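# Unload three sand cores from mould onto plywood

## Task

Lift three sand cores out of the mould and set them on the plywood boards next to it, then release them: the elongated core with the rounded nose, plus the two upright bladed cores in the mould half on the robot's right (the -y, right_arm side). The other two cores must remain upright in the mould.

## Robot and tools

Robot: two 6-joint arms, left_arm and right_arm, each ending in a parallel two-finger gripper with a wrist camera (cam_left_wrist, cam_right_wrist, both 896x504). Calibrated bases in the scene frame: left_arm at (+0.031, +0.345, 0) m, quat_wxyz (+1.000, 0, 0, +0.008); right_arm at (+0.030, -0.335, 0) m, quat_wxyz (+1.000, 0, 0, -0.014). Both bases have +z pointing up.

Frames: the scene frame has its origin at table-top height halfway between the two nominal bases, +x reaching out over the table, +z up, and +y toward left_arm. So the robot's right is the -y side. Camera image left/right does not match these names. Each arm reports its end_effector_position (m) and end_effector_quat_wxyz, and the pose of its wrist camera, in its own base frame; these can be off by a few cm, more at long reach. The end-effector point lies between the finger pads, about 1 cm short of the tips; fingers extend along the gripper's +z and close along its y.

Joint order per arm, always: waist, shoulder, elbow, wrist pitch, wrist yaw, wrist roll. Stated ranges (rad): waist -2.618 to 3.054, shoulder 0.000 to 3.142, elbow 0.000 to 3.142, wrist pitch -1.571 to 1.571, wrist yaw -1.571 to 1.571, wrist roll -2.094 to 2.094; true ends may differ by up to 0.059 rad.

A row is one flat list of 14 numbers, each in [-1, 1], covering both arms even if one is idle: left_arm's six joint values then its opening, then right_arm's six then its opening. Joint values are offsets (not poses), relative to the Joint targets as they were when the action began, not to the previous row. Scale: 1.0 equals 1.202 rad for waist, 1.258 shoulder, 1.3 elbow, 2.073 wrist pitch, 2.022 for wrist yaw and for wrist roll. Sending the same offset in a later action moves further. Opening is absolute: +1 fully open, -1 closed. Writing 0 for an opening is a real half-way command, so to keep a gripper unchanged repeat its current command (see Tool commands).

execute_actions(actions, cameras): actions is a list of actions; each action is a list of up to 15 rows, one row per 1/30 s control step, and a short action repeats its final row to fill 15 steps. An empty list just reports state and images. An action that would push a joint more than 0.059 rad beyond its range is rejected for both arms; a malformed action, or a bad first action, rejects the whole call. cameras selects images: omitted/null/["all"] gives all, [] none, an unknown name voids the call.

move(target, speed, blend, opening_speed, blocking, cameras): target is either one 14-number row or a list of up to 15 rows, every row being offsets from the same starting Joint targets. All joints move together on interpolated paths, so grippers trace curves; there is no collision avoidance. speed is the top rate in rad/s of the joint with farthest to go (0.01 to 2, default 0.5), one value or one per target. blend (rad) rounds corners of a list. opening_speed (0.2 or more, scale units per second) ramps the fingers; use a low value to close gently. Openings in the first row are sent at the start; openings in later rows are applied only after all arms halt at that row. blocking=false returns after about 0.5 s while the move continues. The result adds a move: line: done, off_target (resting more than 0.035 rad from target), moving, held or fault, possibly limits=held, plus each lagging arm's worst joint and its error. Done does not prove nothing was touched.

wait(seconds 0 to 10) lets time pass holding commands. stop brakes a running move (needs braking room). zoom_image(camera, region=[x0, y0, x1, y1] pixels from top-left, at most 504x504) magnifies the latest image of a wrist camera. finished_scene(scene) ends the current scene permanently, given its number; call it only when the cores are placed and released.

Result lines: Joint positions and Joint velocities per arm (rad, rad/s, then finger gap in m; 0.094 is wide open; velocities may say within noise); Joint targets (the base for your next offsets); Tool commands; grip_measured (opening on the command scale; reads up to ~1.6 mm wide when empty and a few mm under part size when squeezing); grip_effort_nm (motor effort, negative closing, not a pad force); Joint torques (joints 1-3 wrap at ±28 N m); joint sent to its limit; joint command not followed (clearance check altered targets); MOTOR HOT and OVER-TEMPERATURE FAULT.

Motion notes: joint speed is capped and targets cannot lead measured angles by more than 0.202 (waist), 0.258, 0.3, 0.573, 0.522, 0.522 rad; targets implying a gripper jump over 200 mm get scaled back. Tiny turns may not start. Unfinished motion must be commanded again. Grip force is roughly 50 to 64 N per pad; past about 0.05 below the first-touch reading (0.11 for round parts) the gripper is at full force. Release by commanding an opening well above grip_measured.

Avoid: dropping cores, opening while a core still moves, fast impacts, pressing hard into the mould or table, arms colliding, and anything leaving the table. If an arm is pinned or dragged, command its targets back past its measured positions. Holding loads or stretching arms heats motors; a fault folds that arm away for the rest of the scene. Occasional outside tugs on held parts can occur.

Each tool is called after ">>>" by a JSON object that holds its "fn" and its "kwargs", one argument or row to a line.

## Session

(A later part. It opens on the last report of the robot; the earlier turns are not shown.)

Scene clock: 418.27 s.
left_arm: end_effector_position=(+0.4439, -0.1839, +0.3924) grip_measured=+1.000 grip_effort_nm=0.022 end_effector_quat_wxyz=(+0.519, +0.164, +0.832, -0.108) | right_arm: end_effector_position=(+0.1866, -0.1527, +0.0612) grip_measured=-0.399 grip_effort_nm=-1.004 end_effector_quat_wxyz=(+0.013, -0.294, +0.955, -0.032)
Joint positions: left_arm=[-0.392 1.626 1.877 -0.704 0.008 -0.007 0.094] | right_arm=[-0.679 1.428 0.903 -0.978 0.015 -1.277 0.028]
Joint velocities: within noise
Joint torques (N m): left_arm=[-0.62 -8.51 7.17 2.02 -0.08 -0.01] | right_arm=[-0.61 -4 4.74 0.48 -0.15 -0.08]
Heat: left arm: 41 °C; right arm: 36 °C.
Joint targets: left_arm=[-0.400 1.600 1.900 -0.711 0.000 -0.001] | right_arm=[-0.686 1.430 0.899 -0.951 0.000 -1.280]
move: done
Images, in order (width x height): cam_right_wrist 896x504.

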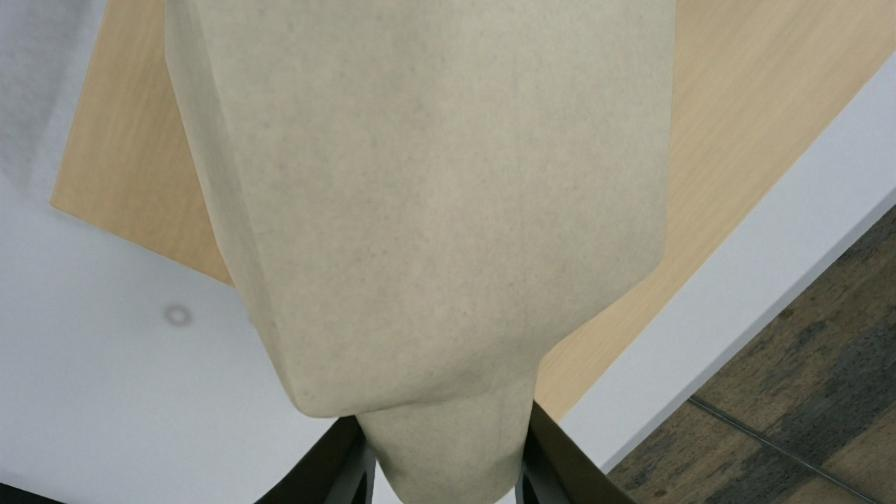

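>>> {"fn": "move", "kwargs": {
  "target": [0,0,0,0,0,0,1,0,0.019,-0.023,0.017,0,0,-0.55],
  "speed": 0.1,
  "cameras": ["cam_right_wrist"]
}}

Scene clock: 421.17 s.
left_arm: end_effector_position=(+0.4439, -0.1839, +0.3924) grip_measured=+1.000 grip_effort_nm=0.032 end_effector_quat_wxyz=(+0.519, +0.164, +0.832, -0.108) | right_arm: end_effector_position=(+0.1862, -0.1524, +0.0504) grip_measured=-0.399 grip_effort_nm=-1.004 end_effector_quat_wxyz=(+0.010, -0.295, +0.955, -0.028)
Joint positions: left_arm=[-0.392 1.626 1.877 -0.704 0.008 -0.007 0.094] | right_arm=[-0.679 1.449 0.876 -0.94 0.015 -1.278 0.028]
Joint velocities: within noise
Joint torques (N m): left_arm=[-0.57 -8.51 7.2 2.03 -0.06 0.01] | right_arm=[-0.59 -3.89 4.45 0.44 -0.15 -0.06]
Heat: left arm: 41 °C; right arm: 36 °C.
Joint targets: left_arm=[-0.400 1.600 1.900 -0.711 0.000 -0.001] | right_arm=[-0.686 1.454 0.869 -0.916 0.000 -1.280]
move: done
Images, in order (width x height): cam_right_wrist 896x504.

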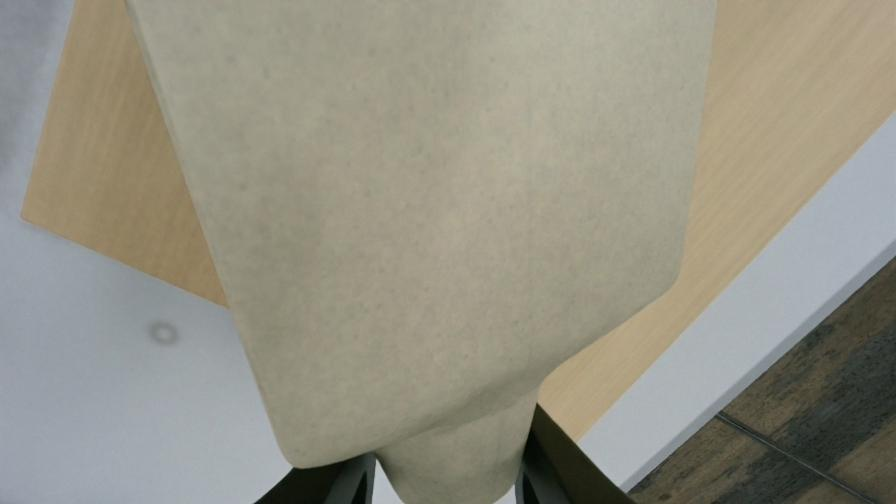

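>>> {"fn": "move", "kwargs": {
  "target": [
    [0,0,0,0,0,0,1,0,0.003,-0.006,0.003,0,0,-0.55],
    [0,0,0,0,0,0,1,0,0.003,-0.006,0.003,0,0,-0.3]
  ],
  "speed": 0.1,
  "opening_speed": 0.2,
  "cameras": ["cam_right_wrist"]
}}

Scene clock: 425.90 s.
left_arm: end_effector_position=(+0.4439, -0.1839, +0.3924) grip_measured=+1.000 grip_effort_nm=0.032 end_effector_quat_wxyz=(+0.519, +0.164, +0.832, -0.108) | right_arm: end_effector_position=(+0.1874, -0.1532, +0.0490) grip_measured=-0.303 grip_effort_nm=0.178 end_effector_quat_wxyz=(+0.012, -0.295, +0.955, -0.031)
Joint positions: left_arm=[-0.392 1.626 1.877 -0.704 0.008 -0.007 0.094] | right_arm=[-0.679 1.45 0.872 -0.928 0.015 -1.278 0.033]
Joint velocities: within noise
Joint torques (N m): left_arm=[-0.57 -8.61 7.19 2.02 -0.08 -0.01] | right_arm=[-0.59 -3.69 4.22 0.4 -0.14 -0.06]
Heat: left arm: 41 °C; right arm: 35 °C.
Joint targets: left_arm=[-0.400 1.600 1.900 -0.711 0.000 -0.001] | right_arm=[-0.686 1.458 0.861 -0.910 0.000 -1.280]
move: done
Images, in order (width x height): cam_right_wrist 896x504.

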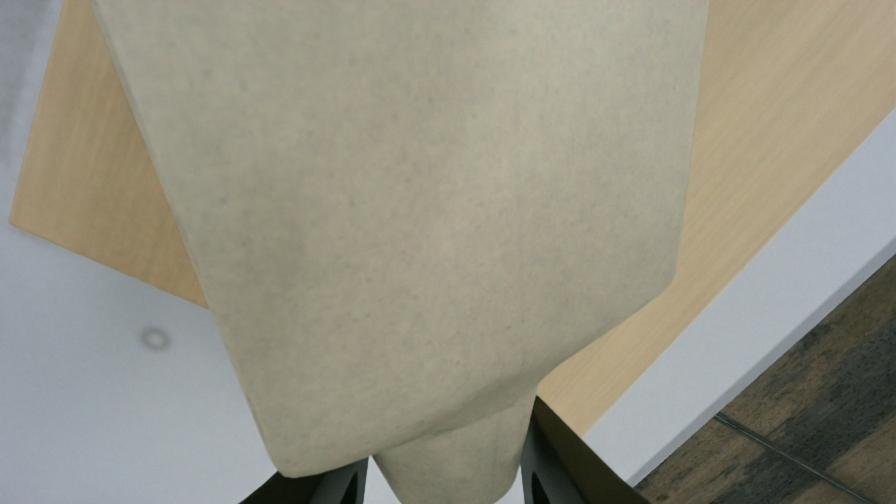

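>>> {"fn": "move", "kwargs": {
  "target": [
    [0,0,0,0,0,0,1,0,0.0,0,0,0,0,0.13],
    [0,0,0,0,0,0,1,0,-0.035,0.081,-0.069,0,0,0.13],
    [0,0,0,0,0,0,1,0,-0.052,0.222,-0.167,0,0,0.13],
    [0,0,0,0,0,0,1,0.24,-0.111,0.756,-0.297,0,0.633,0.13]
  ],
  "speed": [0.3,0.3,0.4,0.8],
  "opening_speed": 0.4,
  "blend": [0,0.03,0.05,0],
  "cameras": ["cam_right_wrist"]
}}

Scene clock: 439.63 s.
left_arm: end_effector_position=(+0.4439, -0.1839, +0.3924) grip_measured=+1.000 grip_effort_nm=0.027 end_effector_quat_wxyz=(+0.519, +0.164, +0.832, -0.108) | right_arm: end_effector_position=(+0.2516, -0.1077, +0.3324) grip_measured=+0.127 grip_effort_nm=0.178 end_effector_quat_wxyz=(+0.266, +0.190, +0.943, -0.058)
Joint positions: left_arm=[-0.392 1.626 1.877 -0.704 0.008 -0.007 0.094] | right_arm=[-0.404 1.327 1.822 -1.513 0.006 -0.007 0.053]
Joint velocities: within noise
Joint torques (N m): left_arm=[-0.51 -8.57 7.24 2.03 -0.07 0] | right_arm=[0.59 -3.48 6.19 0.85 -0.07 0.06]
Heat: left arm: 41 °C; right arm: 35 °C.
Joint targets: left_arm=[-0.400 1.600 1.900 -0.711 0.000 -0.001] | right_arm=[-0.397 1.318 1.844 -1.525 0.000 0.000]
move: done
Images, in order (width x height): cam_right_wrist 896x504.

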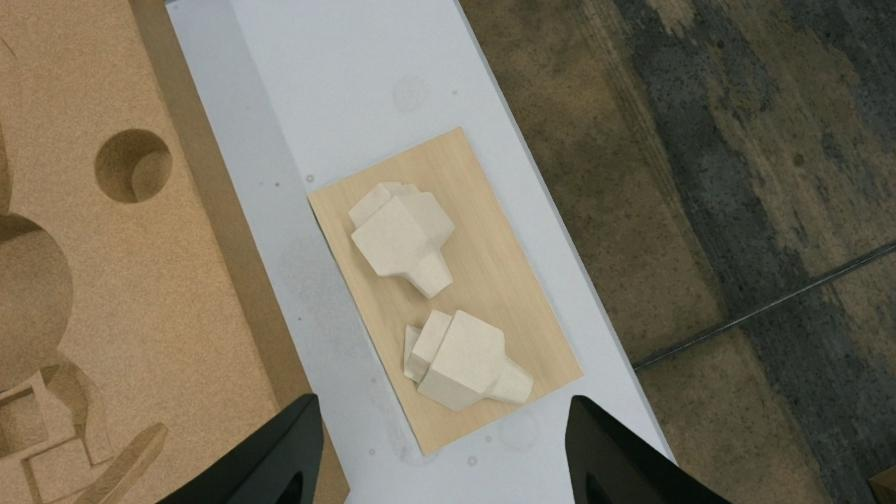

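>>> {"fn": "move", "kwargs": {
  "target": [-0.083,0,-0.023,-0.264,0,0,1,0,0,0,0,0,0,0.13],
  "speed": 0.6,
  "cameras": ["cam_left_wrist"]
}}

Scene clock: 445.07 s.
left_arm: end_effector_position=(+0.3445, -0.1854, +0.2921) grip_measured=+1.000 grip_effort_nm=0.027 end_effector_quat_wxyz=(+0.272, +0.232, +0.931, -0.073) | right_arm: end_effector_position=(+0.2513, -0.1075, +0.3322) grip_measured=+0.127 grip_effort_nm=0.178 end_effector_quat_wxyz=(+0.266, +0.191, +0.943, -0.058)
Joint positions: left_arm=[-0.493 1.626 1.877 -1.251 0.007 -0.007 0.094] | right_arm=[-0.404 1.327 1.822 -1.515 0.006 -0.006 0.053]
Joint velocities: within noise
Joint torques (N m): left_arm=[-0.38 -8.01 4.18 1.42 -0.05 -0.01] | right_arm=[0.64 -3.48 6.2 0.85 -0.06 0.03]
Heat: left arm: 41 °C; right arm: 35 °C.
Joint targets: left_arm=[-0.499 1.600 1.870 -1.259 0.000 -0.001] | right_arm=[-0.397 1.318 1.844 -1.525 0.000 0.000]
move: done
Images, in order (width x height): cam_left_wrist 896x504.

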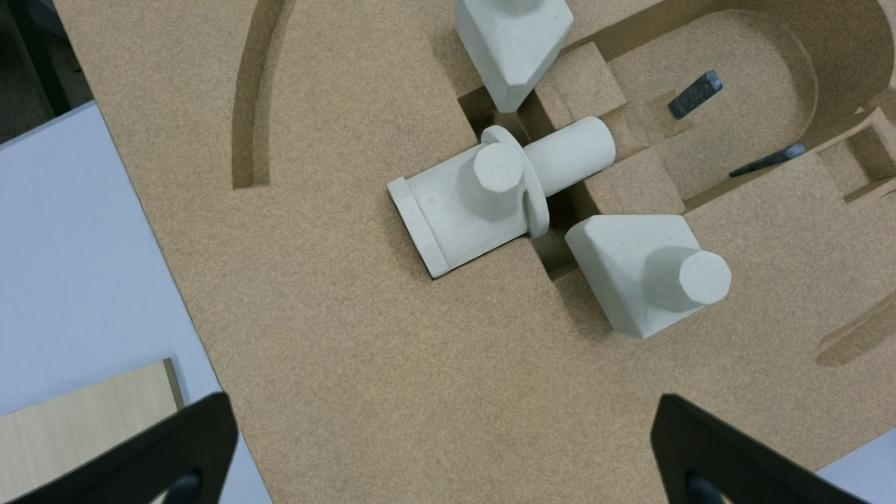

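>>> {"fn": "move", "kwargs": {
  "target": [
    [-0.04,0.17,0.16,-0.01,0,0.3,0.7,0,0,0,0,0,0,0.13],
    [-0.0715,0.317,0.193,-0.01,0,0.524,0.7,0,0,0,0,0,0,0.13]
  ],
  "speed": 0.5,
  "blend": 0.05,
  "cameras": ["cam_left_wrist"]
}}

Scene clock: 458.77 s.
left_arm: end_effector_position=(+0.3872, -0.2519, +0.2206) grip_measured=+0.702 grip_effort_nm=-0.061 end_effector_quat_wxyz=(+0.200, +0.713, +0.671, +0.047) | right_arm: end_effector_position=(+0.2513, -0.1075, +0.3321) grip_measured=+0.127 grip_effort_nm=0.178 end_effector_quat_wxyz=(+0.265, +0.191, +0.943, -0.058)
Joint positions: left_arm=[-0.578 1.982 2.097 -1.271 0.004 1.053 0.08] | right_arm=[-0.404 1.327 1.822 -1.515 0.006 -0.006 0.053]
Joint velocities: within noise
Joint torques (N m): left_arm=[-0.51 -7.94 6.91 1.13 0 -0.01] | right_arm=[0.61 -3.48 6.19 0.86 -0.07 0.03]
Heat: left arm: 40 °C; right arm: 35 °C.
Joint targets: left_arm=[-0.585 1.999 2.121 -1.279 0.000 1.058] | right_arm=[-0.397 1.318 1.844 -1.525 0.000 0.000]
move: done
Images, in order (width x height): cam_left_wrist 896x504.

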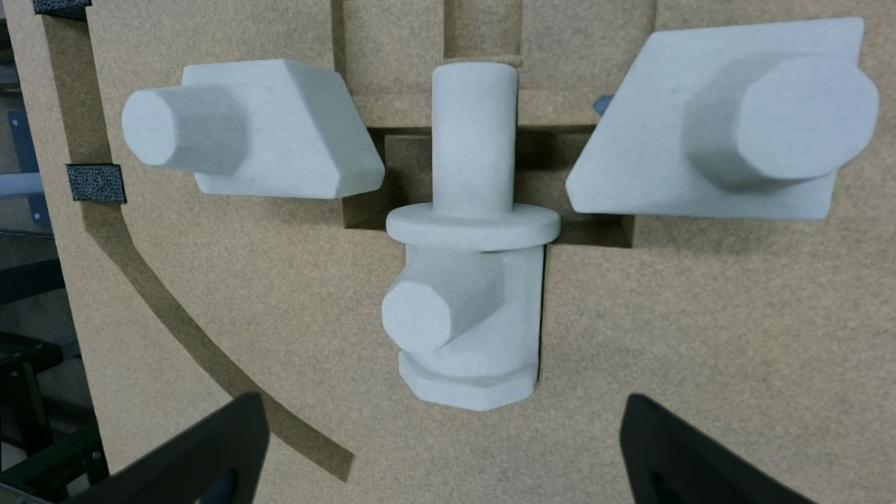

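>>> {"fn": "move", "kwargs": {
  "target": [0.027,0.033,-0.047,0.024,0,0.014,0.6,0,0,0,0,0,0,0.13],
  "speed": 0.3,
  "cameras": ["cam_left_wrist"]
}}

Scene clock: 468.90 s.
left_arm: end_effector_position=(+0.3984, -0.2477, +0.1953) grip_measured=+0.602 grip_effort_nm=-0.056 end_effector_quat_wxyz=(+0.181, +0.718, +0.670, +0.048) | right_arm: end_effector_position=(+0.2512, -0.1075, +0.3321) grip_measured=+0.127 grip_effort_nm=0.178 end_effector_quat_wxyz=(+0.265, +0.191, +0.943, -0.058)
Joint positions: left_arm=[-0.558 2.024 2.067 -1.237 0.002 1.082 0.075] | right_arm=[-0.404 1.327 1.822 -1.516 0.006 -0.006 0.053]
Joint velocities: within noise
Joint torques (N m): left_arm=[0.39 -8.39 4.44 1.24 -0.01 -0.04] | right_arm=[0.62 -3.48 6.17 0.86 -0.07 0.03]
Heat: left arm: 42 °C; right arm: 35 °C.
Joint targets: left_arm=[-0.553 2.040 2.060 -1.230 0.000 1.087] | right_arm=[-0.397 1.318 1.844 -1.526 0.000 0.000]
move: done
Images, in order (width x height): cam_left_wrist 896x504.

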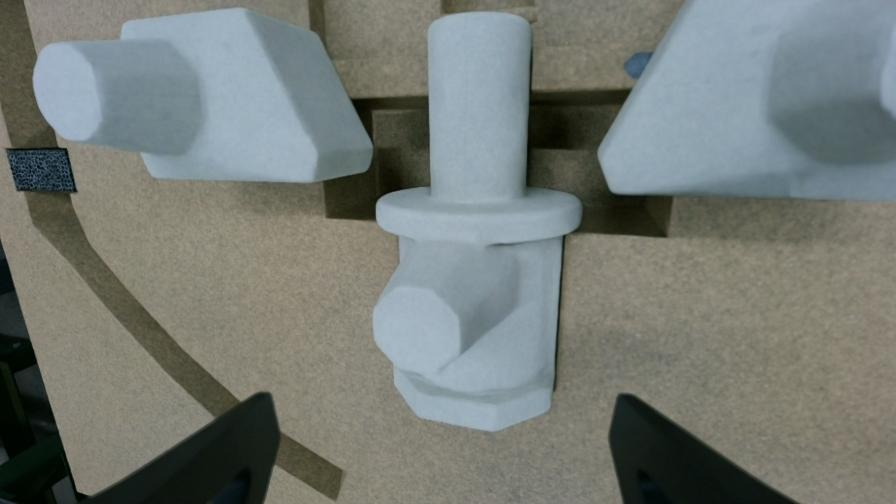

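>>> {"fn": "move", "kwargs": {
  "target": [0.016,0.028,-0.053,0.045,0,0.005,0.5,0,0,0,0,0,0,0.13],
  "speed": 0.2,
  "cameras": ["cam_left_wrist"]
}}

Scene clock: 488.33 s.
left_arm: end_effector_position=(+0.4128, -0.2468, +0.1662) grip_measured=+0.502 grip_effort_nm=-0.056 end_effector_quat_wxyz=(+0.177, +0.716, +0.673, +0.049) | right_arm: end_effector_position=(+0.2512, -0.1075, +0.3321) grip_measured=+0.127 grip_effort_nm=0.178 end_effector_quat_wxyz=(+0.265, +0.191, +0.943, -0.058)
Joint positions: left_arm=[-0.54 2.056 1.999 -1.143 0.002 1.092 0.071] | right_arm=[-0.404 1.327 1.822 -1.516 0.006 -0.006 0.053]
Joint velocities: within noise
Joint torques (N m): left_arm=[0.55 -8.47 4.45 1.21 0.01 -0.01] | right_arm=[0.62 -3.47 6.19 0.86 -0.07 0.02]
Heat: left arm: 40 °C; right arm: 35 °C.
Joint targets: left_arm=[-0.534 2.075 1.991 -1.136 0.000 1.097] | right_arm=[-0.397 1.318 1.844 -1.525 0.000 0.000]
move: done
Images, in order (width x height): cam_left_wrist 896x504.

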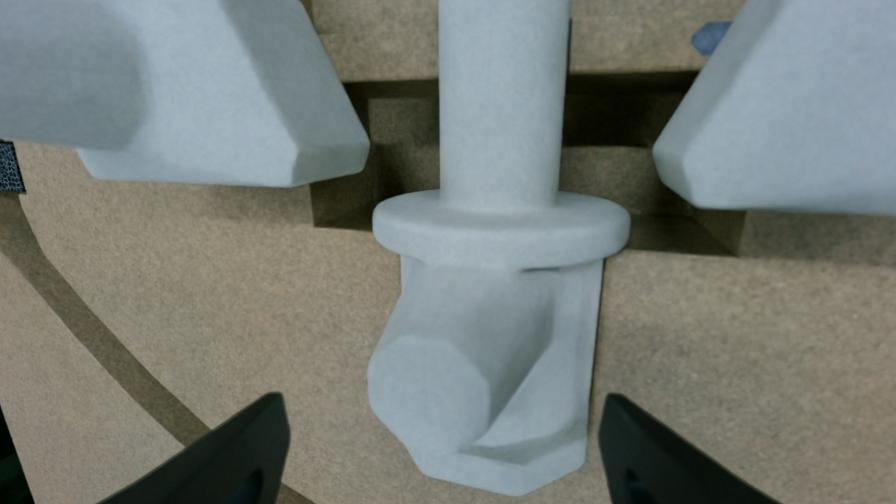

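>>> {"fn": "move", "kwargs": {
  "target": [0.008,0.0235,-0.058,0.0507,0,0.003,0.5,0,0,0,0,0,0,0.13],
  "speed": 0.15,
  "cameras": ["cam_left_wrist"]
}}

Scene clock: 495.60 s.
left_arm: end_effector_position=(+0.4237, -0.2491, +0.1382) grip_measured=+0.502 grip_effort_nm=-0.061 end_effector_quat_wxyz=(+0.179, +0.716, +0.673, +0.051) | right_arm: end_effector_position=(+0.2512, -0.1075, +0.3321) grip_measured=+0.127 grip_effort_nm=0.178 end_effector_quat_wxyz=(+0.265, +0.191, +0.943, -0.058)
Joint positions: left_arm=[-0.533 2.083 1.925 -1.038 0.002 1.098 0.071] | right_arm=[-0.404 1.327 1.822 -1.516 0.006 -0.006 0.053]
Joint velocities: within noise
Joint torques (N m): left_arm=[0.7 -8.55 4.52 1.23 -0.01 0.01] | right_arm=[0.65 -3.47 6.19 0.86 -0.08 0.03]
Heat: left arm: 41 °C; right arm: 35 °C.
Joint targets: left_arm=[-0.524 2.105 1.916 -1.031 0.000 1.103] | right_arm=[-0.397 1.318 1.844 -1.525 0.000 0.000]
move: done
Images, in order (width x height): cam_left_wrist 896x504.

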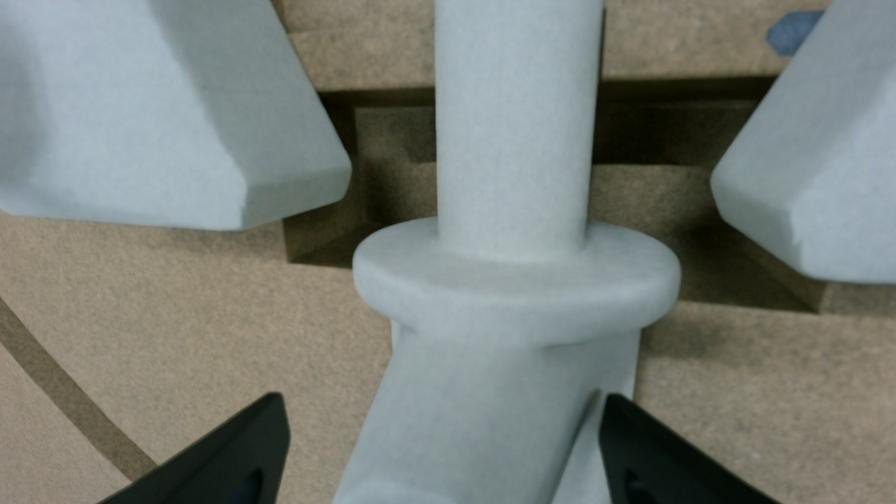

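>>> {"fn": "zoom_image", "kwargs": {
  "camera": "cam_left_wrist",
  "region": [200, 250, 704, 504]
}}

Scaled by 1.000.

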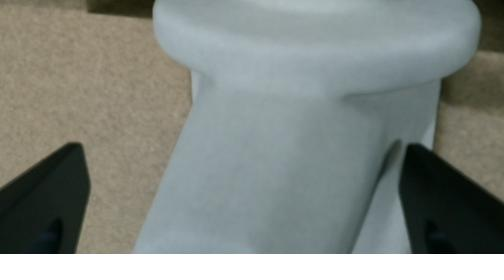

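>>> {"fn": "move", "kwargs": {
  "target": [-0.008,-0.025,-0.018,0.004,0,0,0.5,0,0,0,0,0,0,0.13],
  "speed": 0.1,
  "cameras": ["cam_left_wrist"]
}}

Scene clock: 508.00 s.
left_arm: end_effector_position=(+0.4211, -0.2476, +0.1313) grip_measured=+0.502 grip_effort_nm=-0.061 end_effector_quat_wxyz=(+0.172, +0.717, +0.674, +0.049) | right_arm: end_effector_position=(+0.2512, -0.1075, +0.3321) grip_measured=+0.127 grip_effort_nm=0.178 end_effector_quat_wxyz=(+0.265, +0.191, +0.943, -0.058)
Joint positions: left_arm=[-0.533 2.083 1.902 -1.03 0.002 1.099 0.071] | right_arm=[-0.404 1.327 1.822 -1.516 0.006 -0.006 0.053]
Joint velocities: within noise
Joint torques (N m): left_arm=[0.03 -10.81 4.27 1.18 -0.01 -0.01] | right_arm=[0.64 -3.45 6.19 0.86 -0.07 0.03]
Heat: left arm: 44 °C; right arm: 35 °C.
Joint targets: left_arm=[-0.534 2.074 1.892 -1.023 0.000 1.103] | right_arm=[-0.397 1.318 1.844 -1.525 0.000 0.000]
move: done
Images, in order (width x height): cam_left_wrist 896x504.

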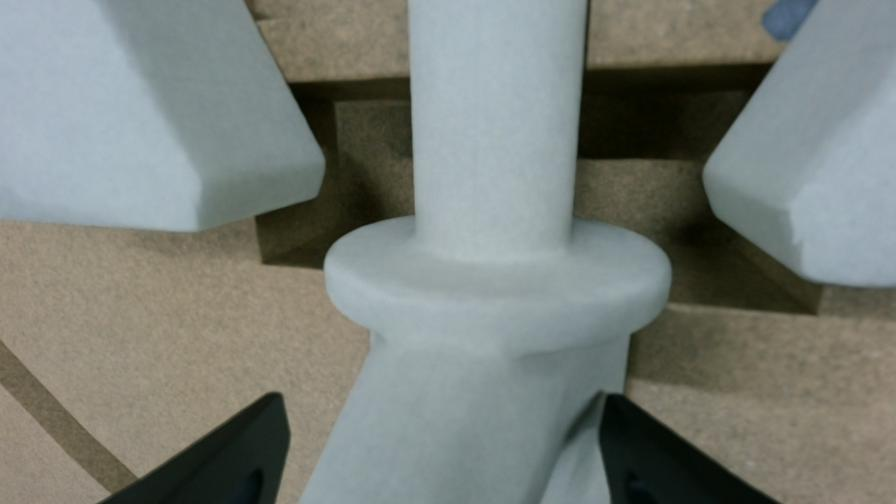

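>>> {"fn": "move", "kwargs": {
  "target": [0,0,0,0,0,0,-0.6,0,0,0,0,0,0,0.13],
  "opening_speed": 0.3,
  "cameras": ["cam_left_wrist"]
}}

Scene clock: 517.33 s.
left_arm: end_effector_position=(+0.4128, -0.2474, +0.1302) grip_measured=-0.056 grip_effort_nm=-0.999 end_effector_quat_wxyz=(+0.163, +0.713, +0.681, +0.033) | right_arm: end_effector_position=(+0.2512, -0.1075, +0.3321) grip_measured=+0.127 grip_effort_nm=0.178 end_effector_quat_wxyz=(+0.265, +0.191, +0.943, -0.058)
Joint positions: left_arm=[-0.533 2.078 1.9 -1.059 0.024 1.081 0.044] | right_arm=[-0.404 1.327 1.822 -1.516 0.006 -0.006 0.053]
Joint velocities: within noise
Joint torques (N m): left_arm=[0.08 -10.44 4.46 1.47 -0.25 0.2] | right_arm=[0.62 -3.47 6.16 0.86 -0.07 0.02]
Heat: left arm: 47 °C; right arm: 35 °C.
Joint targets: left_arm=[-0.534 2.074 1.892 -1.023 0.000 1.103] | right_arm=[-0.397 1.318 1.844 -1.525 0.000 0.000]
move: off_target (left_arm); left_arm: the wrist pitch is farthest, 0.036 rad from its target
Images, in order (width x height): cam_left_wrist 896x504.

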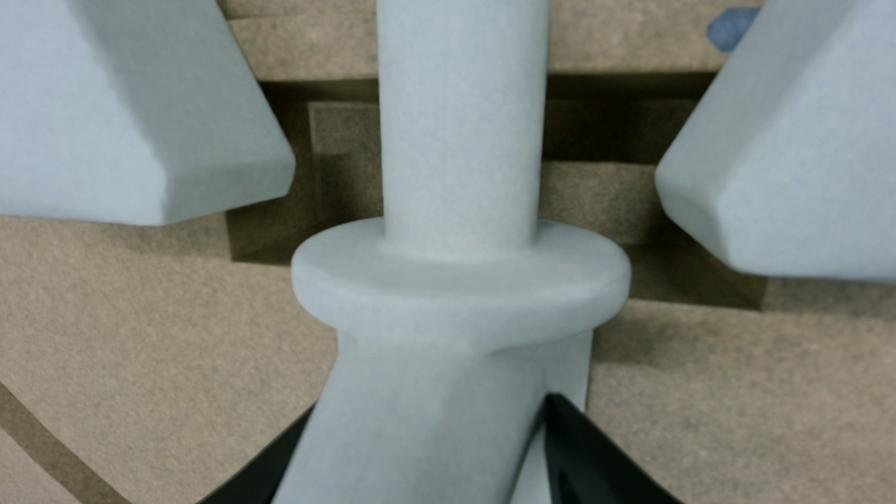

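>>> {"fn": "move", "kwargs": {
  "target": [0,-0.006,0.07,0.0,0.01,-0.01,-0.6,0,0,0,0,0,0,0.13],
  "speed": 0.15,
  "cameras": ["cam_left_wrist"]
}}

Scene clock: 522.87 s.
left_arm: end_effector_position=(+0.4126, -0.2495, +0.1340) grip_measured=-0.084 grip_effort_nm=-0.984 end_effector_quat_wxyz=(+0.164, +0.711, +0.684, +0.027) | right_arm: end_effector_position=(+0.2512, -0.1075, +0.3321) grip_measured=+0.127 grip_effort_nm=0.178 end_effector_quat_wxyz=(+0.265, +0.191, +0.943, -0.058)
Joint positions: left_arm=[-0.533 2.086 1.927 -1.08 0.035 1.07 0.043] | right_arm=[-0.404 1.327 1.822 -1.516 0.006 -0.006 0.053]
Joint velocities: within noise
Joint torques (N m): left_arm=[0.05 -11.51 9.89 1.71 -0.12 0.09] | right_arm=[0.61 -3.48 6.16 0.87 -0.06 0.03]
Heat: left arm: 47 °C; right arm: 35 °C.
Joint targets: left_arm=[-0.534 2.066 1.984 -1.023 0.020 1.083] | right_arm=[-0.397 1.318 1.844 -1.525 0.000 0.000]
move: off_target (left_arm); left_arm: the wrist pitch is farthest, 0.057 rad from its target
Images, in order (width x height): cam_left_wrist 896x504.

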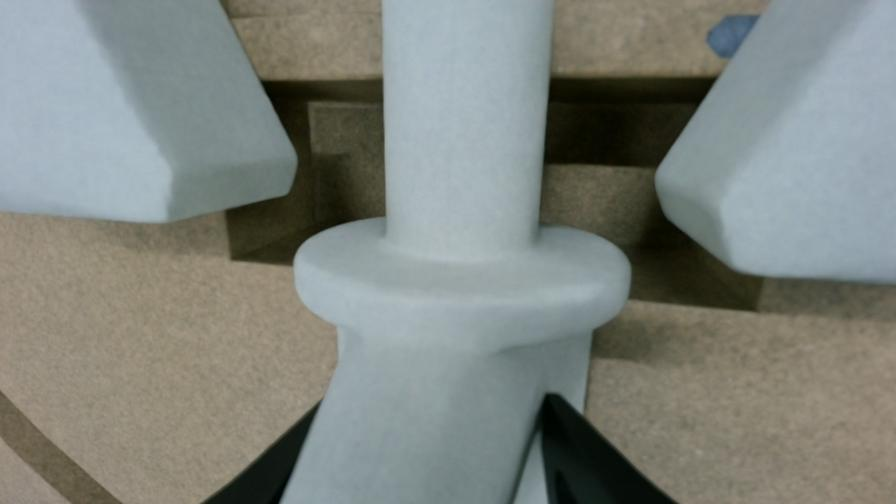

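>>> {"fn": "move", "kwargs": {
  "target": [0,0.015,0.06,-0.02,0.0,0.0,-0.6,0,0,0,0,0,0,0.13],
  "speed": 0.12,
  "cameras": ["cam_left_wrist"]
}}

Scene clock: 527.17 s.
left_arm: end_effector_position=(+0.4134, -0.2494, +0.1402) grip_measured=-0.119 grip_effort_nm=-0.994 end_effector_quat_wxyz=(+0.153, +0.711, +0.686, +0.026) | right_arm: end_effector_position=(+0.2512, -0.1075, +0.3321) grip_measured=+0.127 grip_effort_nm=0.183 end_effector_quat_wxyz=(+0.265, +0.191, +0.943, -0.058)
Joint positions: left_arm=[-0.534 2.116 2.004 -1.149 0.03 1.068 0.041] | right_arm=[-0.404 1.327 1.822 -1.516 0.006 -0.006 0.053]
Joint velocities: within noise
Joint torques (N m): left_arm=[0.14 -12.56 10.02 1.96 -0.06 0.11] | right_arm=[0.64 -3.45 6.19 0.87 -0.07 0.03]
Heat: left arm: 47 °C; right arm: 35 °C.
Joint targets: left_arm=[-0.533 2.085 2.062 -1.064 0.020 1.083] | right_arm=[-0.397 1.318 1.844 -1.525 0.000 0.000]
move: off_target (left_arm); left_arm: the wrist pitch is farthest, 0.084 rad from its target
Images, in order (width x height): cam_left_wrist 896x504.

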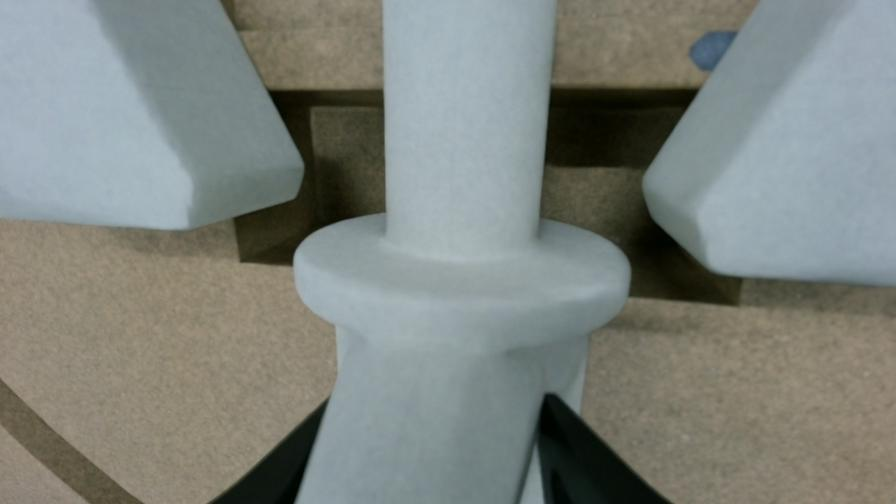

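>>> {"fn": "move", "kwargs": {
  "target": [
    [0,0.0,0.068,-0.032,0.0,0.0,-0.6,0,0,0,0,0,0,0.13],
    [0,0.039,0.226,-0.107,0.0,0.0,-0.6,0,0,0,0,0,0,0.13]
  ],
  "speed": 0.15,
  "blend": 0.02,
  "cameras": ["cam_left_wrist"]
}}

Scene clock: 534.30 s.
left_arm: end_effector_position=(+0.4212, -0.2517, +0.2126) grip_measured=-0.121 grip_effort_nm=-0.999 end_effector_quat_wxyz=(+0.195, +0.708, +0.677, +0.045) | right_arm: end_effector_position=(+0.2512, -0.1075, +0.3321) grip_measured=+0.127 grip_effort_nm=0.178 end_effector_quat_wxyz=(+0.265, +0.191, +0.943, -0.058)
Joint positions: left_arm=[-0.534 2.138 2.305 -1.335 0.019 1.079 0.041] | right_arm=[-0.404 1.327 1.822 -1.516 0.006 -0.006 0.053]
Joint velocities: within noise
Joint torques (N m): left_arm=[0.16 -10.44 9.09 1.75 0.06 -0.03] | right_arm=[0.62 -3.47 6.19 0.86 -0.07 0.02]
Heat: left arm: 50 °C; right arm: 35 °C.
Joint targets: left_arm=[-0.533 2.134 2.355 -1.286 0.020 1.082] | right_arm=[-0.397 1.318 1.844 -1.525 0.000 0.000]
move: off_target (left_arm); left_arm: the elbow is farthest, 0.051 rad from its target
Images, in order (width x height): cam_left_wrist 896x504.

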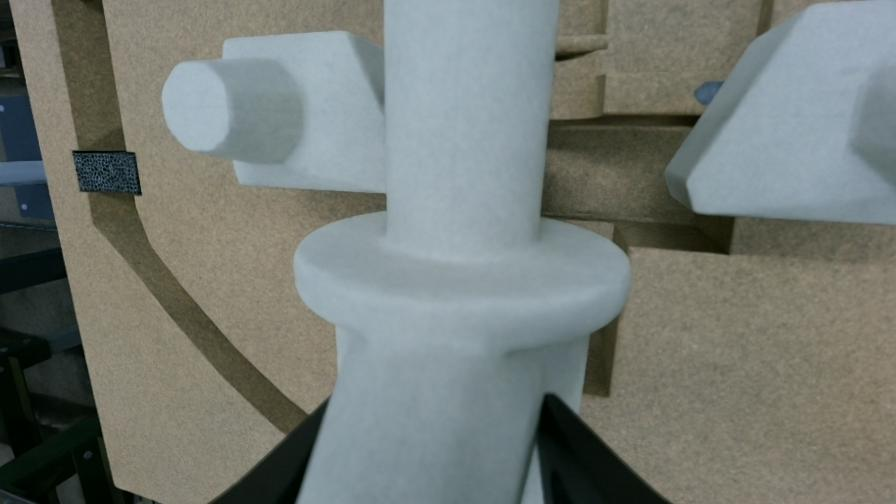

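>>> {"fn": "move", "kwargs": {
  "target": [0.36,0,0,0,0,0,-0.6,0,0,0,0,0,0,0.13],
  "speed": 0.3,
  "cameras": ["cam_left_wrist"]
}}

Scene clock: 550.97 s.
left_arm: end_effector_position=(+0.4883, -0.0469, +0.2125) grip_measured=-0.121 grip_effort_nm=-1.004 end_effector_quat_wxyz=(+0.177, +0.544, +0.815, +0.092) | right_arm: end_effector_position=(+0.2512, -0.1075, +0.3321) grip_measured=+0.127 grip_effort_nm=0.173 end_effector_quat_wxyz=(+0.265, +0.191, +0.943, -0.058)
Joint positions: left_arm=[-0.096 2.138 2.305 -1.336 0.005 1.079 0.041] | right_arm=[-0.404 1.327 1.822 -1.516 0.006 -0.006 0.053]
Joint velocities: within noise
Joint torques (N m): left_arm=[-0.34 -10.52 9.13 1.77 0.22 -0.02] | right_arm=[0.64 -3.49 6.19 0.86 -0.07 0.02]
Heat: left arm: 50 °C; right arm: 35 °C.
Joint targets: left_arm=[-0.101 2.134 2.355 -1.286 0.020 1.083] | right_arm=[-0.397 1.318 1.844 -1.525 0.000 0.000]
move: off_target (left_arm); left_arm: the elbow is farthest, 0.050 rad from its target
Images, in order (width x height): cam_left_wrist 896x504.

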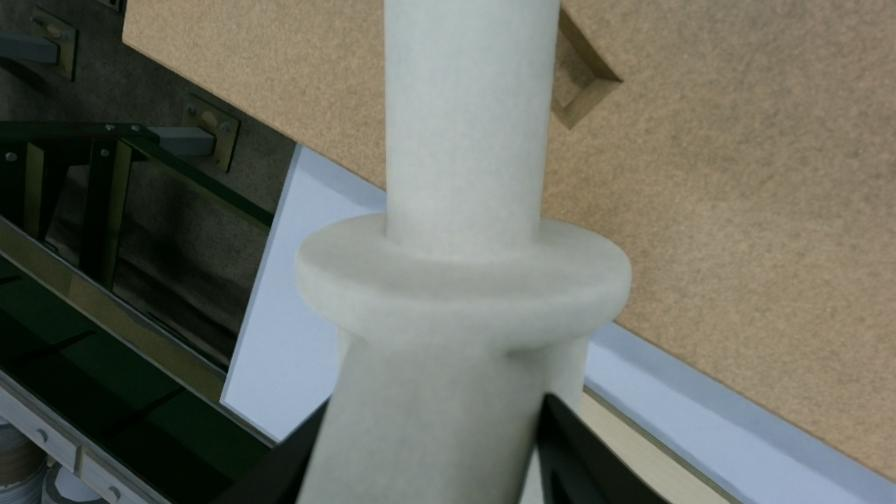

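>>> {"fn": "move", "kwargs": {
  "target": [
    [0.25,-0.309,-0.43,0.07,-0.01,0,-0.6,0,0,0,0,0,0,0.13],
    [0.442,-0.612,-0.75,0.077,-0.01,0,-0.6,0,0,0,0,0,0,0.13]
  ],
  "speed": 0.35,
  "blend": 0.1,
  "cameras": ["cam_left_wrist"]
}}

Scene clock: 556.20 s.
left_arm: end_effector_position=(+0.2813, +0.1294, +0.1945) grip_measured=-0.121 grip_effort_nm=-1.004 end_effector_quat_wxyz=(+0.123, +0.316, +0.933, +0.118) | right_arm: end_effector_position=(+0.2512, -0.1075, +0.3321) grip_measured=+0.127 grip_effort_nm=0.173 end_effector_quat_wxyz=(+0.265, +0.191, +0.943, -0.058)
Joint positions: left_arm=[0.425 1.415 1.37 -1.184 -0.005 1.079 0.041] | right_arm=[-0.404 1.327 1.822 -1.516 0.006 -0.006 0.053]
Joint velocities: within noise
Joint torques (N m): left_arm=[0.43 -8.35 5.81 1.73 0.08 -0.04] | right_arm=[0.64 -3.48 6.19 0.87 -0.07 0.02]
Heat: left arm: 51 °C; right arm: 35 °C.
Joint targets: left_arm=[0.430 1.364 1.380 -1.127 0.000 1.082] | right_arm=[-0.397 1.318 1.844 -1.525 0.000 0.000]
move: off_target (left_arm); left_arm: the wrist pitch is farthest, 0.058 rad from its target
Images, in order (width x height): cam_left_wrist 896x504.

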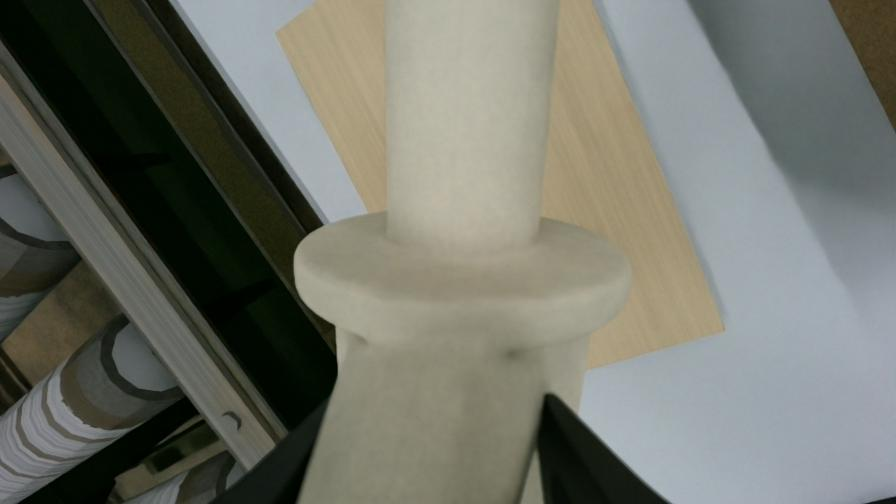

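>>> {"fn": "move", "kwargs": {
  "target": [0,-0.005,-0.238,0.142,0,0,-0.6,0,0,0,0,0,0,0.13],
  "speed": 0.25,
  "cameras": ["cam_left_wrist"]
}}

Scene clock: 574.57 s.
left_arm: end_effector_position=(+0.2811, +0.1293, +0.1156) grip_measured=-0.121 grip_effort_nm=-1.004 end_effector_quat_wxyz=(+0.118, +0.317, +0.934, +0.114) | right_arm: end_effector_position=(+0.2512, -0.1075, +0.3321) grip_measured=+0.127 grip_effort_nm=0.178 end_effector_quat_wxyz=(+0.265, +0.191, +0.943, -0.058)
Joint positions: left_arm=[0.425 1.413 1.059 -0.887 -0.005 1.079 0.041] | right_arm=[-0.404 1.327 1.822 -1.516 0.006 -0.006 0.053]
Joint velocities: within noise
Joint torques (N m): left_arm=[0.5 -8.84 6.02 1.67 0.09 -0.02] | right_arm=[0.64 -3.47 6.2 0.86 -0.06 0.03]
Heat: left arm: 48 °C; right arm: 35 °C.
Joint targets: left_arm=[0.430 1.358 1.071 -0.832 0.000 1.082] | right_arm=[-0.397 1.318 1.844 -1.525 0.000 0.000]
move: off_target (left_arm); left_arm: the shoulder is farthest, 0.055 rad from its target
Images, in order (width x height): cam_left_wrist 896x504.

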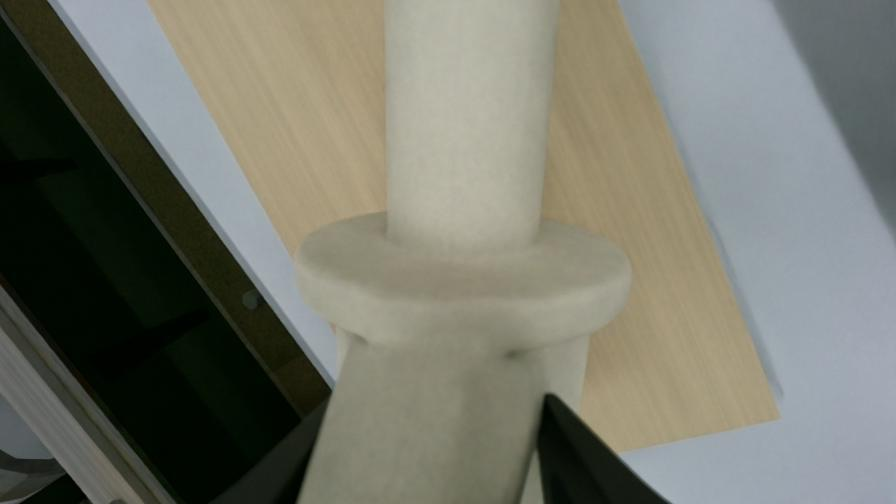

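>>> {"fn": "move", "kwargs": {
  "target": [0,0.003,-0.034,0.025,0,0,-0.6,0,0,0,0,0,0,0.13],
  "speed": 0.12,
  "cameras": ["cam_left_wrist"]
}}

Scene clock: 581.20 s.
left_arm: end_effector_position=(+0.2814, +0.1295, +0.1057) grip_measured=-0.121 grip_effort_nm=-1.004 end_effector_quat_wxyz=(+0.121, +0.316, +0.934, +0.117) | right_arm: end_effector_position=(+0.2512, -0.1075, +0.3321) grip_measured=+0.127 grip_effort_nm=0.178 end_effector_quat_wxyz=(+0.265, +0.191, +0.943, -0.058)
Joint positions: left_arm=[0.425 1.412 1.016 -0.837 -0.005 1.079 0.041] | right_arm=[-0.404 1.327 1.822 -1.516 0.006 -0.006 0.053]
Joint velocities: within noise
Joint torques (N m): left_arm=[0.42 -8.38 5.86 1.69 0.07 -0.04] | right_arm=[0.61 -3.48 6.17 0.86 -0.07 0.03]
Heat: left arm: 46 °C; right arm: 35 °C.
Joint targets: left_arm=[0.430 1.362 1.027 -0.780 0.000 1.082] | right_arm=[-0.397 1.318 1.844 -1.525 0.000 0.000]
move: off_target (left_arm); left_arm: the wrist pitch is farthest, 0.057 rad from its target
Images, in order (width x height): cam_left_wrist 896x504.

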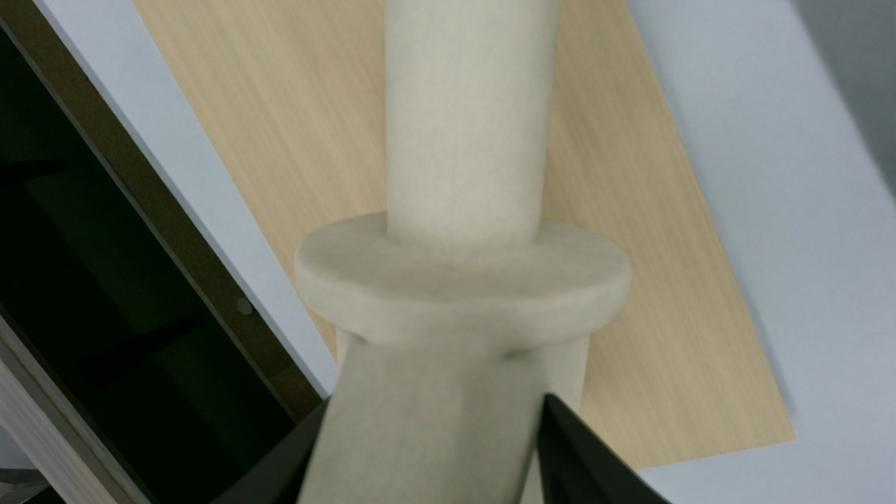

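>>> {"fn": "move", "kwargs": {
  "target": [0,0.003,-0.02,0.014,0,0,-0.6,0,0,0,0,0,0,0.13],
  "speed": 0.1,
  "cameras": ["cam_left_wrist"]
}}

Scene clock: 586.07 s.
left_arm: end_effector_position=(+0.2810, +0.1293, +0.0996) grip_measured=-0.121 grip_effort_nm=-0.999 end_effector_quat_wxyz=(+0.122, +0.316, +0.933, +0.118) | right_arm: end_effector_position=(+0.2512, -0.1075, +0.3321) grip_measured=+0.127 grip_effort_nm=0.178 end_effector_quat_wxyz=(+0.265, +0.191, +0.943, -0.058)
Joint positions: left_arm=[0.425 1.412 0.991 -0.809 -0.005 1.079 0.041] | right_arm=[-0.404 1.327 1.822 -1.516 0.006 -0.006 0.053]
Joint velocities: left_arm=[within noise] | right_arm=[0.002 -0.002 0.017 0.037 -0.154 -0.022 0]
Joint torques (N m): left_arm=[0.4 -8.03 5.81 1.69 0.09 -0.04] | right_arm=[0.62 -3.49 6.19 0.86 -0.06 0.02]
Heat: left arm: 45 °C; right arm: 35 °C.
Joint targets: left_arm=[0.430 1.365 1.001 -0.752 0.000 1.082] | right_arm=[-0.397 1.318 1.844 -1.525 0.000 0.000]
move: off_target (left_arm); left_arm: the wrist pitch is farthest, 0.058 rad from its target
Images, in order (width x height): cam_left_wrist 896x504.

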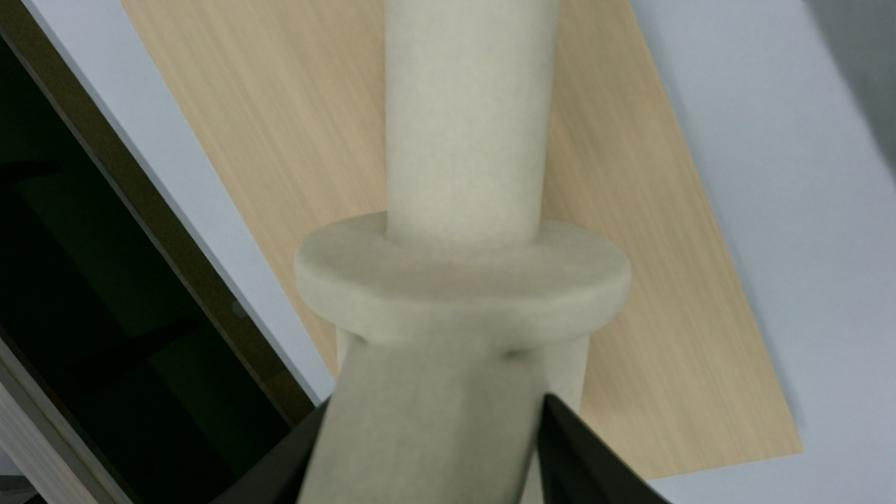

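>>> {"fn": "move", "kwargs": {
  "target": [0,0.003,-0.02,0.014,0,0,-0.6,0,0,0,0,0,0,0.13],
  "speed": 0.1,
  "cameras": ["cam_left_wrist"]
}}

Scene clock: 588.83 s.
left_arm: end_effector_position=(+0.2808, +0.1293, +0.0975) grip_measured=-0.121 grip_effort_nm=-0.994 end_effector_quat_wxyz=(+0.125, +0.316, +0.933, +0.120) | right_arm: end_effector_position=(+0.2512, -0.1075, +0.3321) grip_measured=+0.127 grip_effort_nm=0.183 end_effector_quat_wxyz=(+0.265, +0.191, +0.943, -0.058)
Joint positions: left_arm=[0.425 1.407 0.975 -0.791 -0.006 1.079 0.041] | right_arm=[-0.404 1.327 1.822 -1.516 0.006 -0.006 0.053]
Joint velocities: within noise
Joint torques (N m): left_arm=[0.51 -7.36 4.96 1.88 0.08 -0.04] | right_arm=[0.62 -3.48 6.22 0.86 -0.07 0.02]
Heat: left arm: 44 °C; right arm: 35 °C.
Joint targets: left_arm=[0.430 1.369 0.975 -0.722 0.000 1.082] | right_arm=[-0.397 1.318 1.844 -1.525 0.000 0.000]
move: off_target (left_arm); left_arm: the wrist pitch is farthest, 0.068 rad from its target
Images, in order (width x height): cam_left_wrist 896x504.

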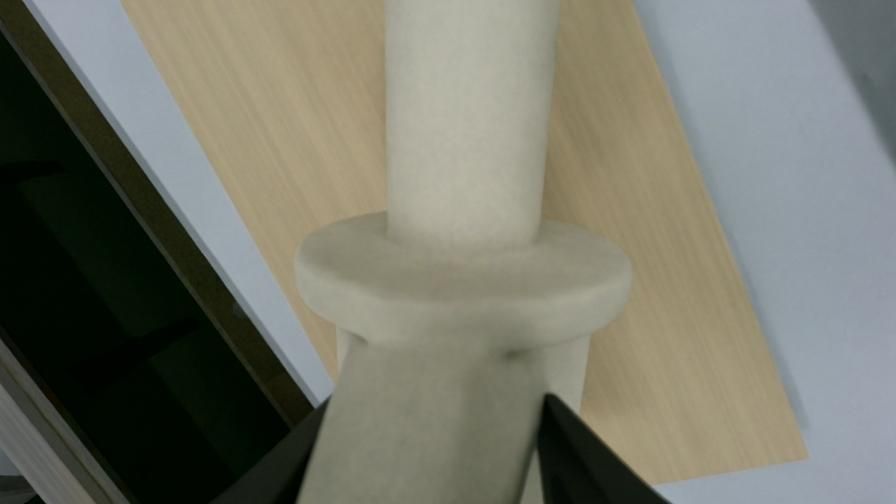

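>>> {"fn": "move", "kwargs": {
  "target": [0,0.003,-0.012,0.006,0,0,-0.6,0,0,0,0,0,0,0.13],
  "speed": 0.1,
  "cameras": ["cam_left_wrist"]
}}

Scene clock: 591.83 s.
left_arm: end_effector_position=(+0.2803, +0.1290, +0.0974) grip_measured=-0.121 grip_effort_nm=-1.004 end_effector_quat_wxyz=(+0.127, +0.316, +0.932, +0.123) | right_arm: end_effector_position=(+0.2512, -0.1075, +0.3321) grip_measured=+0.127 grip_effort_nm=0.183 end_effector_quat_wxyz=(+0.265, +0.191, +0.943, -0.058)
Joint positions: left_arm=[0.425 1.399 0.966 -0.783 -0.006 1.08 0.041] | right_arm=[-0.404 1.327 1.822 -1.516 0.006 -0.006 0.053]
Joint velocities: within noise
Joint torques (N m): left_arm=[0.5 -6.39 4.53 1.93 0.08 -0.04] | right_arm=[0.62 -3.47 6.17 0.87 -0.06 0.03]
Heat: left arm: 44 °C; right arm: 35 °C.
Joint targets: left_arm=[0.430 1.373 0.959 -0.710 0.000 1.083] | right_arm=[-0.397 1.318 1.844 -1.525 0.000 0.000]
move: off_target (left_arm); left_arm: the wrist pitch is farthest, 0.074 rad from its target
Images, in order (width x height): cam_left_wrist 896x504.

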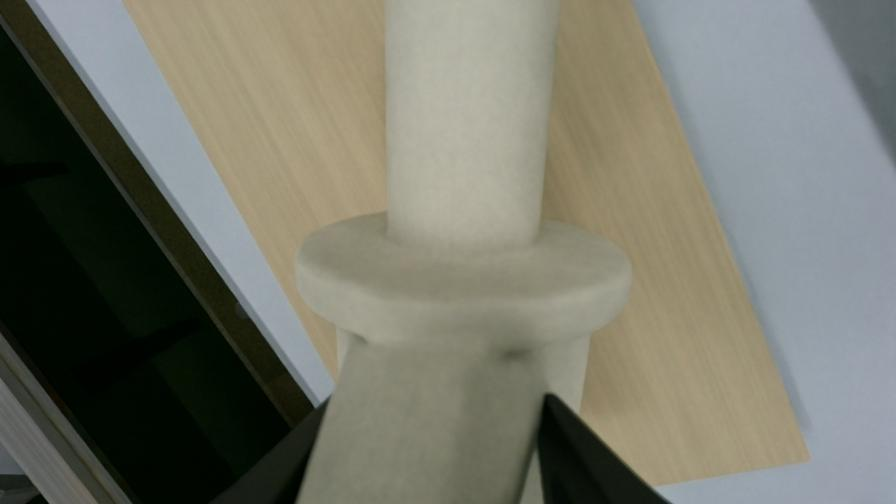

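>>> {"fn": "move", "kwargs": {
  "target": [0,0,0,0,0,0,0.0,0,0,0,0,0,0,0.13],
  "speed": 0.1,
  "opening_speed": 0.2,
  "cameras": ["cam_left_wrist"]
}}

Scene clock: 597.30 s.
left_arm: end_effector_position=(+0.2877, +0.1343, +0.1000) grip_measured=-0.001 grip_effort_nm=0.090 end_effector_quat_wxyz=(+0.138, +0.314, +0.929, +0.139) | right_arm: end_effector_position=(+0.2512, -0.1075, +0.3321) grip_measured=+0.127 grip_effort_nm=0.183 end_effector_quat_wxyz=(+0.265, +0.191, +0.943, -0.058)
Joint positions: left_arm=[0.426 1.399 0.962 -0.74 -0.014 1.081 0.047] | right_arm=[-0.404 1.327 1.822 -1.516 0.006 -0.006 0.053]
Joint velocities: within noise
Joint torques (N m): left_arm=[0.42 -6.41 4.88 1.52 0.2 -0.03] | right_arm=[0.64 -3.47 6.2 0.86 -0.06 0.03]
Heat: left arm: 43 °C; right arm: 35 °C.
Joint targets: left_arm=[0.430 1.373 0.959 -0.710 0.000 1.083] | right_arm=[-0.397 1.318 1.844 -1.525 0.000 0.000]
move: done
Images, in order (width x height): cam_left_wrist 896x504.

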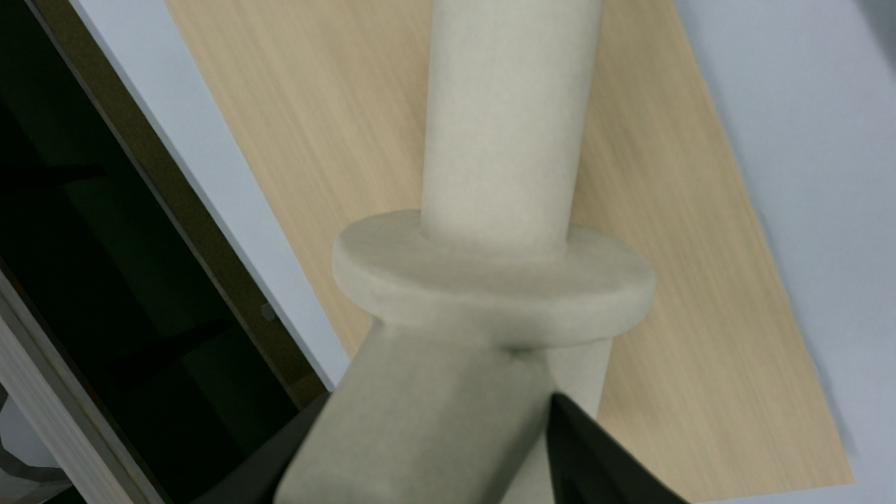

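>>> {"fn": "move", "kwargs": {
  "target": [0,0,0,0,0,0,0.4,0,0,0,0,0,0,0.13],
  "speed": 0.1,
  "opening_speed": 0.3,
  "cameras": ["cam_left_wrist"]
}}

Scene clock: 601.93 s.
left_arm: end_effector_position=(+0.2925, +0.1365, +0.1023) grip_measured=+0.398 grip_effort_nm=0.125 end_effector_quat_wxyz=(+0.146, +0.314, +0.927, +0.147) | right_arm: end_effector_position=(+0.2512, -0.1075, +0.3321) grip_measured=+0.127 grip_effort_nm=0.178 end_effector_quat_wxyz=(+0.265, +0.191, +0.943, -0.058)
Joint positions: left_arm=[0.426 1.399 0.962 -0.717 -0.014 1.081 0.066] | right_arm=[-0.404 1.327 1.822 -1.516 0.006 -0.006 0.053]
Joint velocities: within noise
Joint torques (N m): left_arm=[0.4 -6.46 4.94 1.31 0.17 -0.06] | right_arm=[0.62 -3.47 6.2 0.87 -0.07 0.02]
Heat: left arm: 43 °C; right arm: 35 °C.
Joint targets: left_arm=[0.430 1.373 0.959 -0.710 0.000 1.083] | right_arm=[-0.397 1.318 1.844 -1.525 0.000 0.000]
move: done
Images, in order (width x height): cam_left_wrist 896x504.

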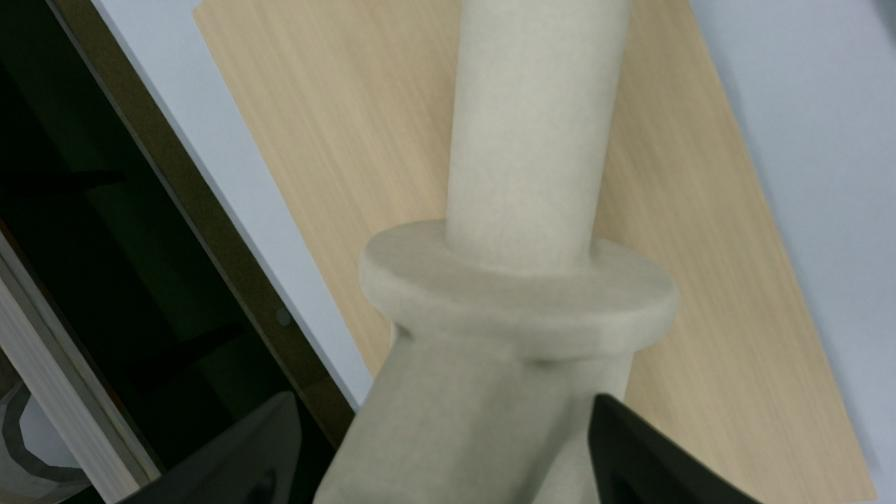

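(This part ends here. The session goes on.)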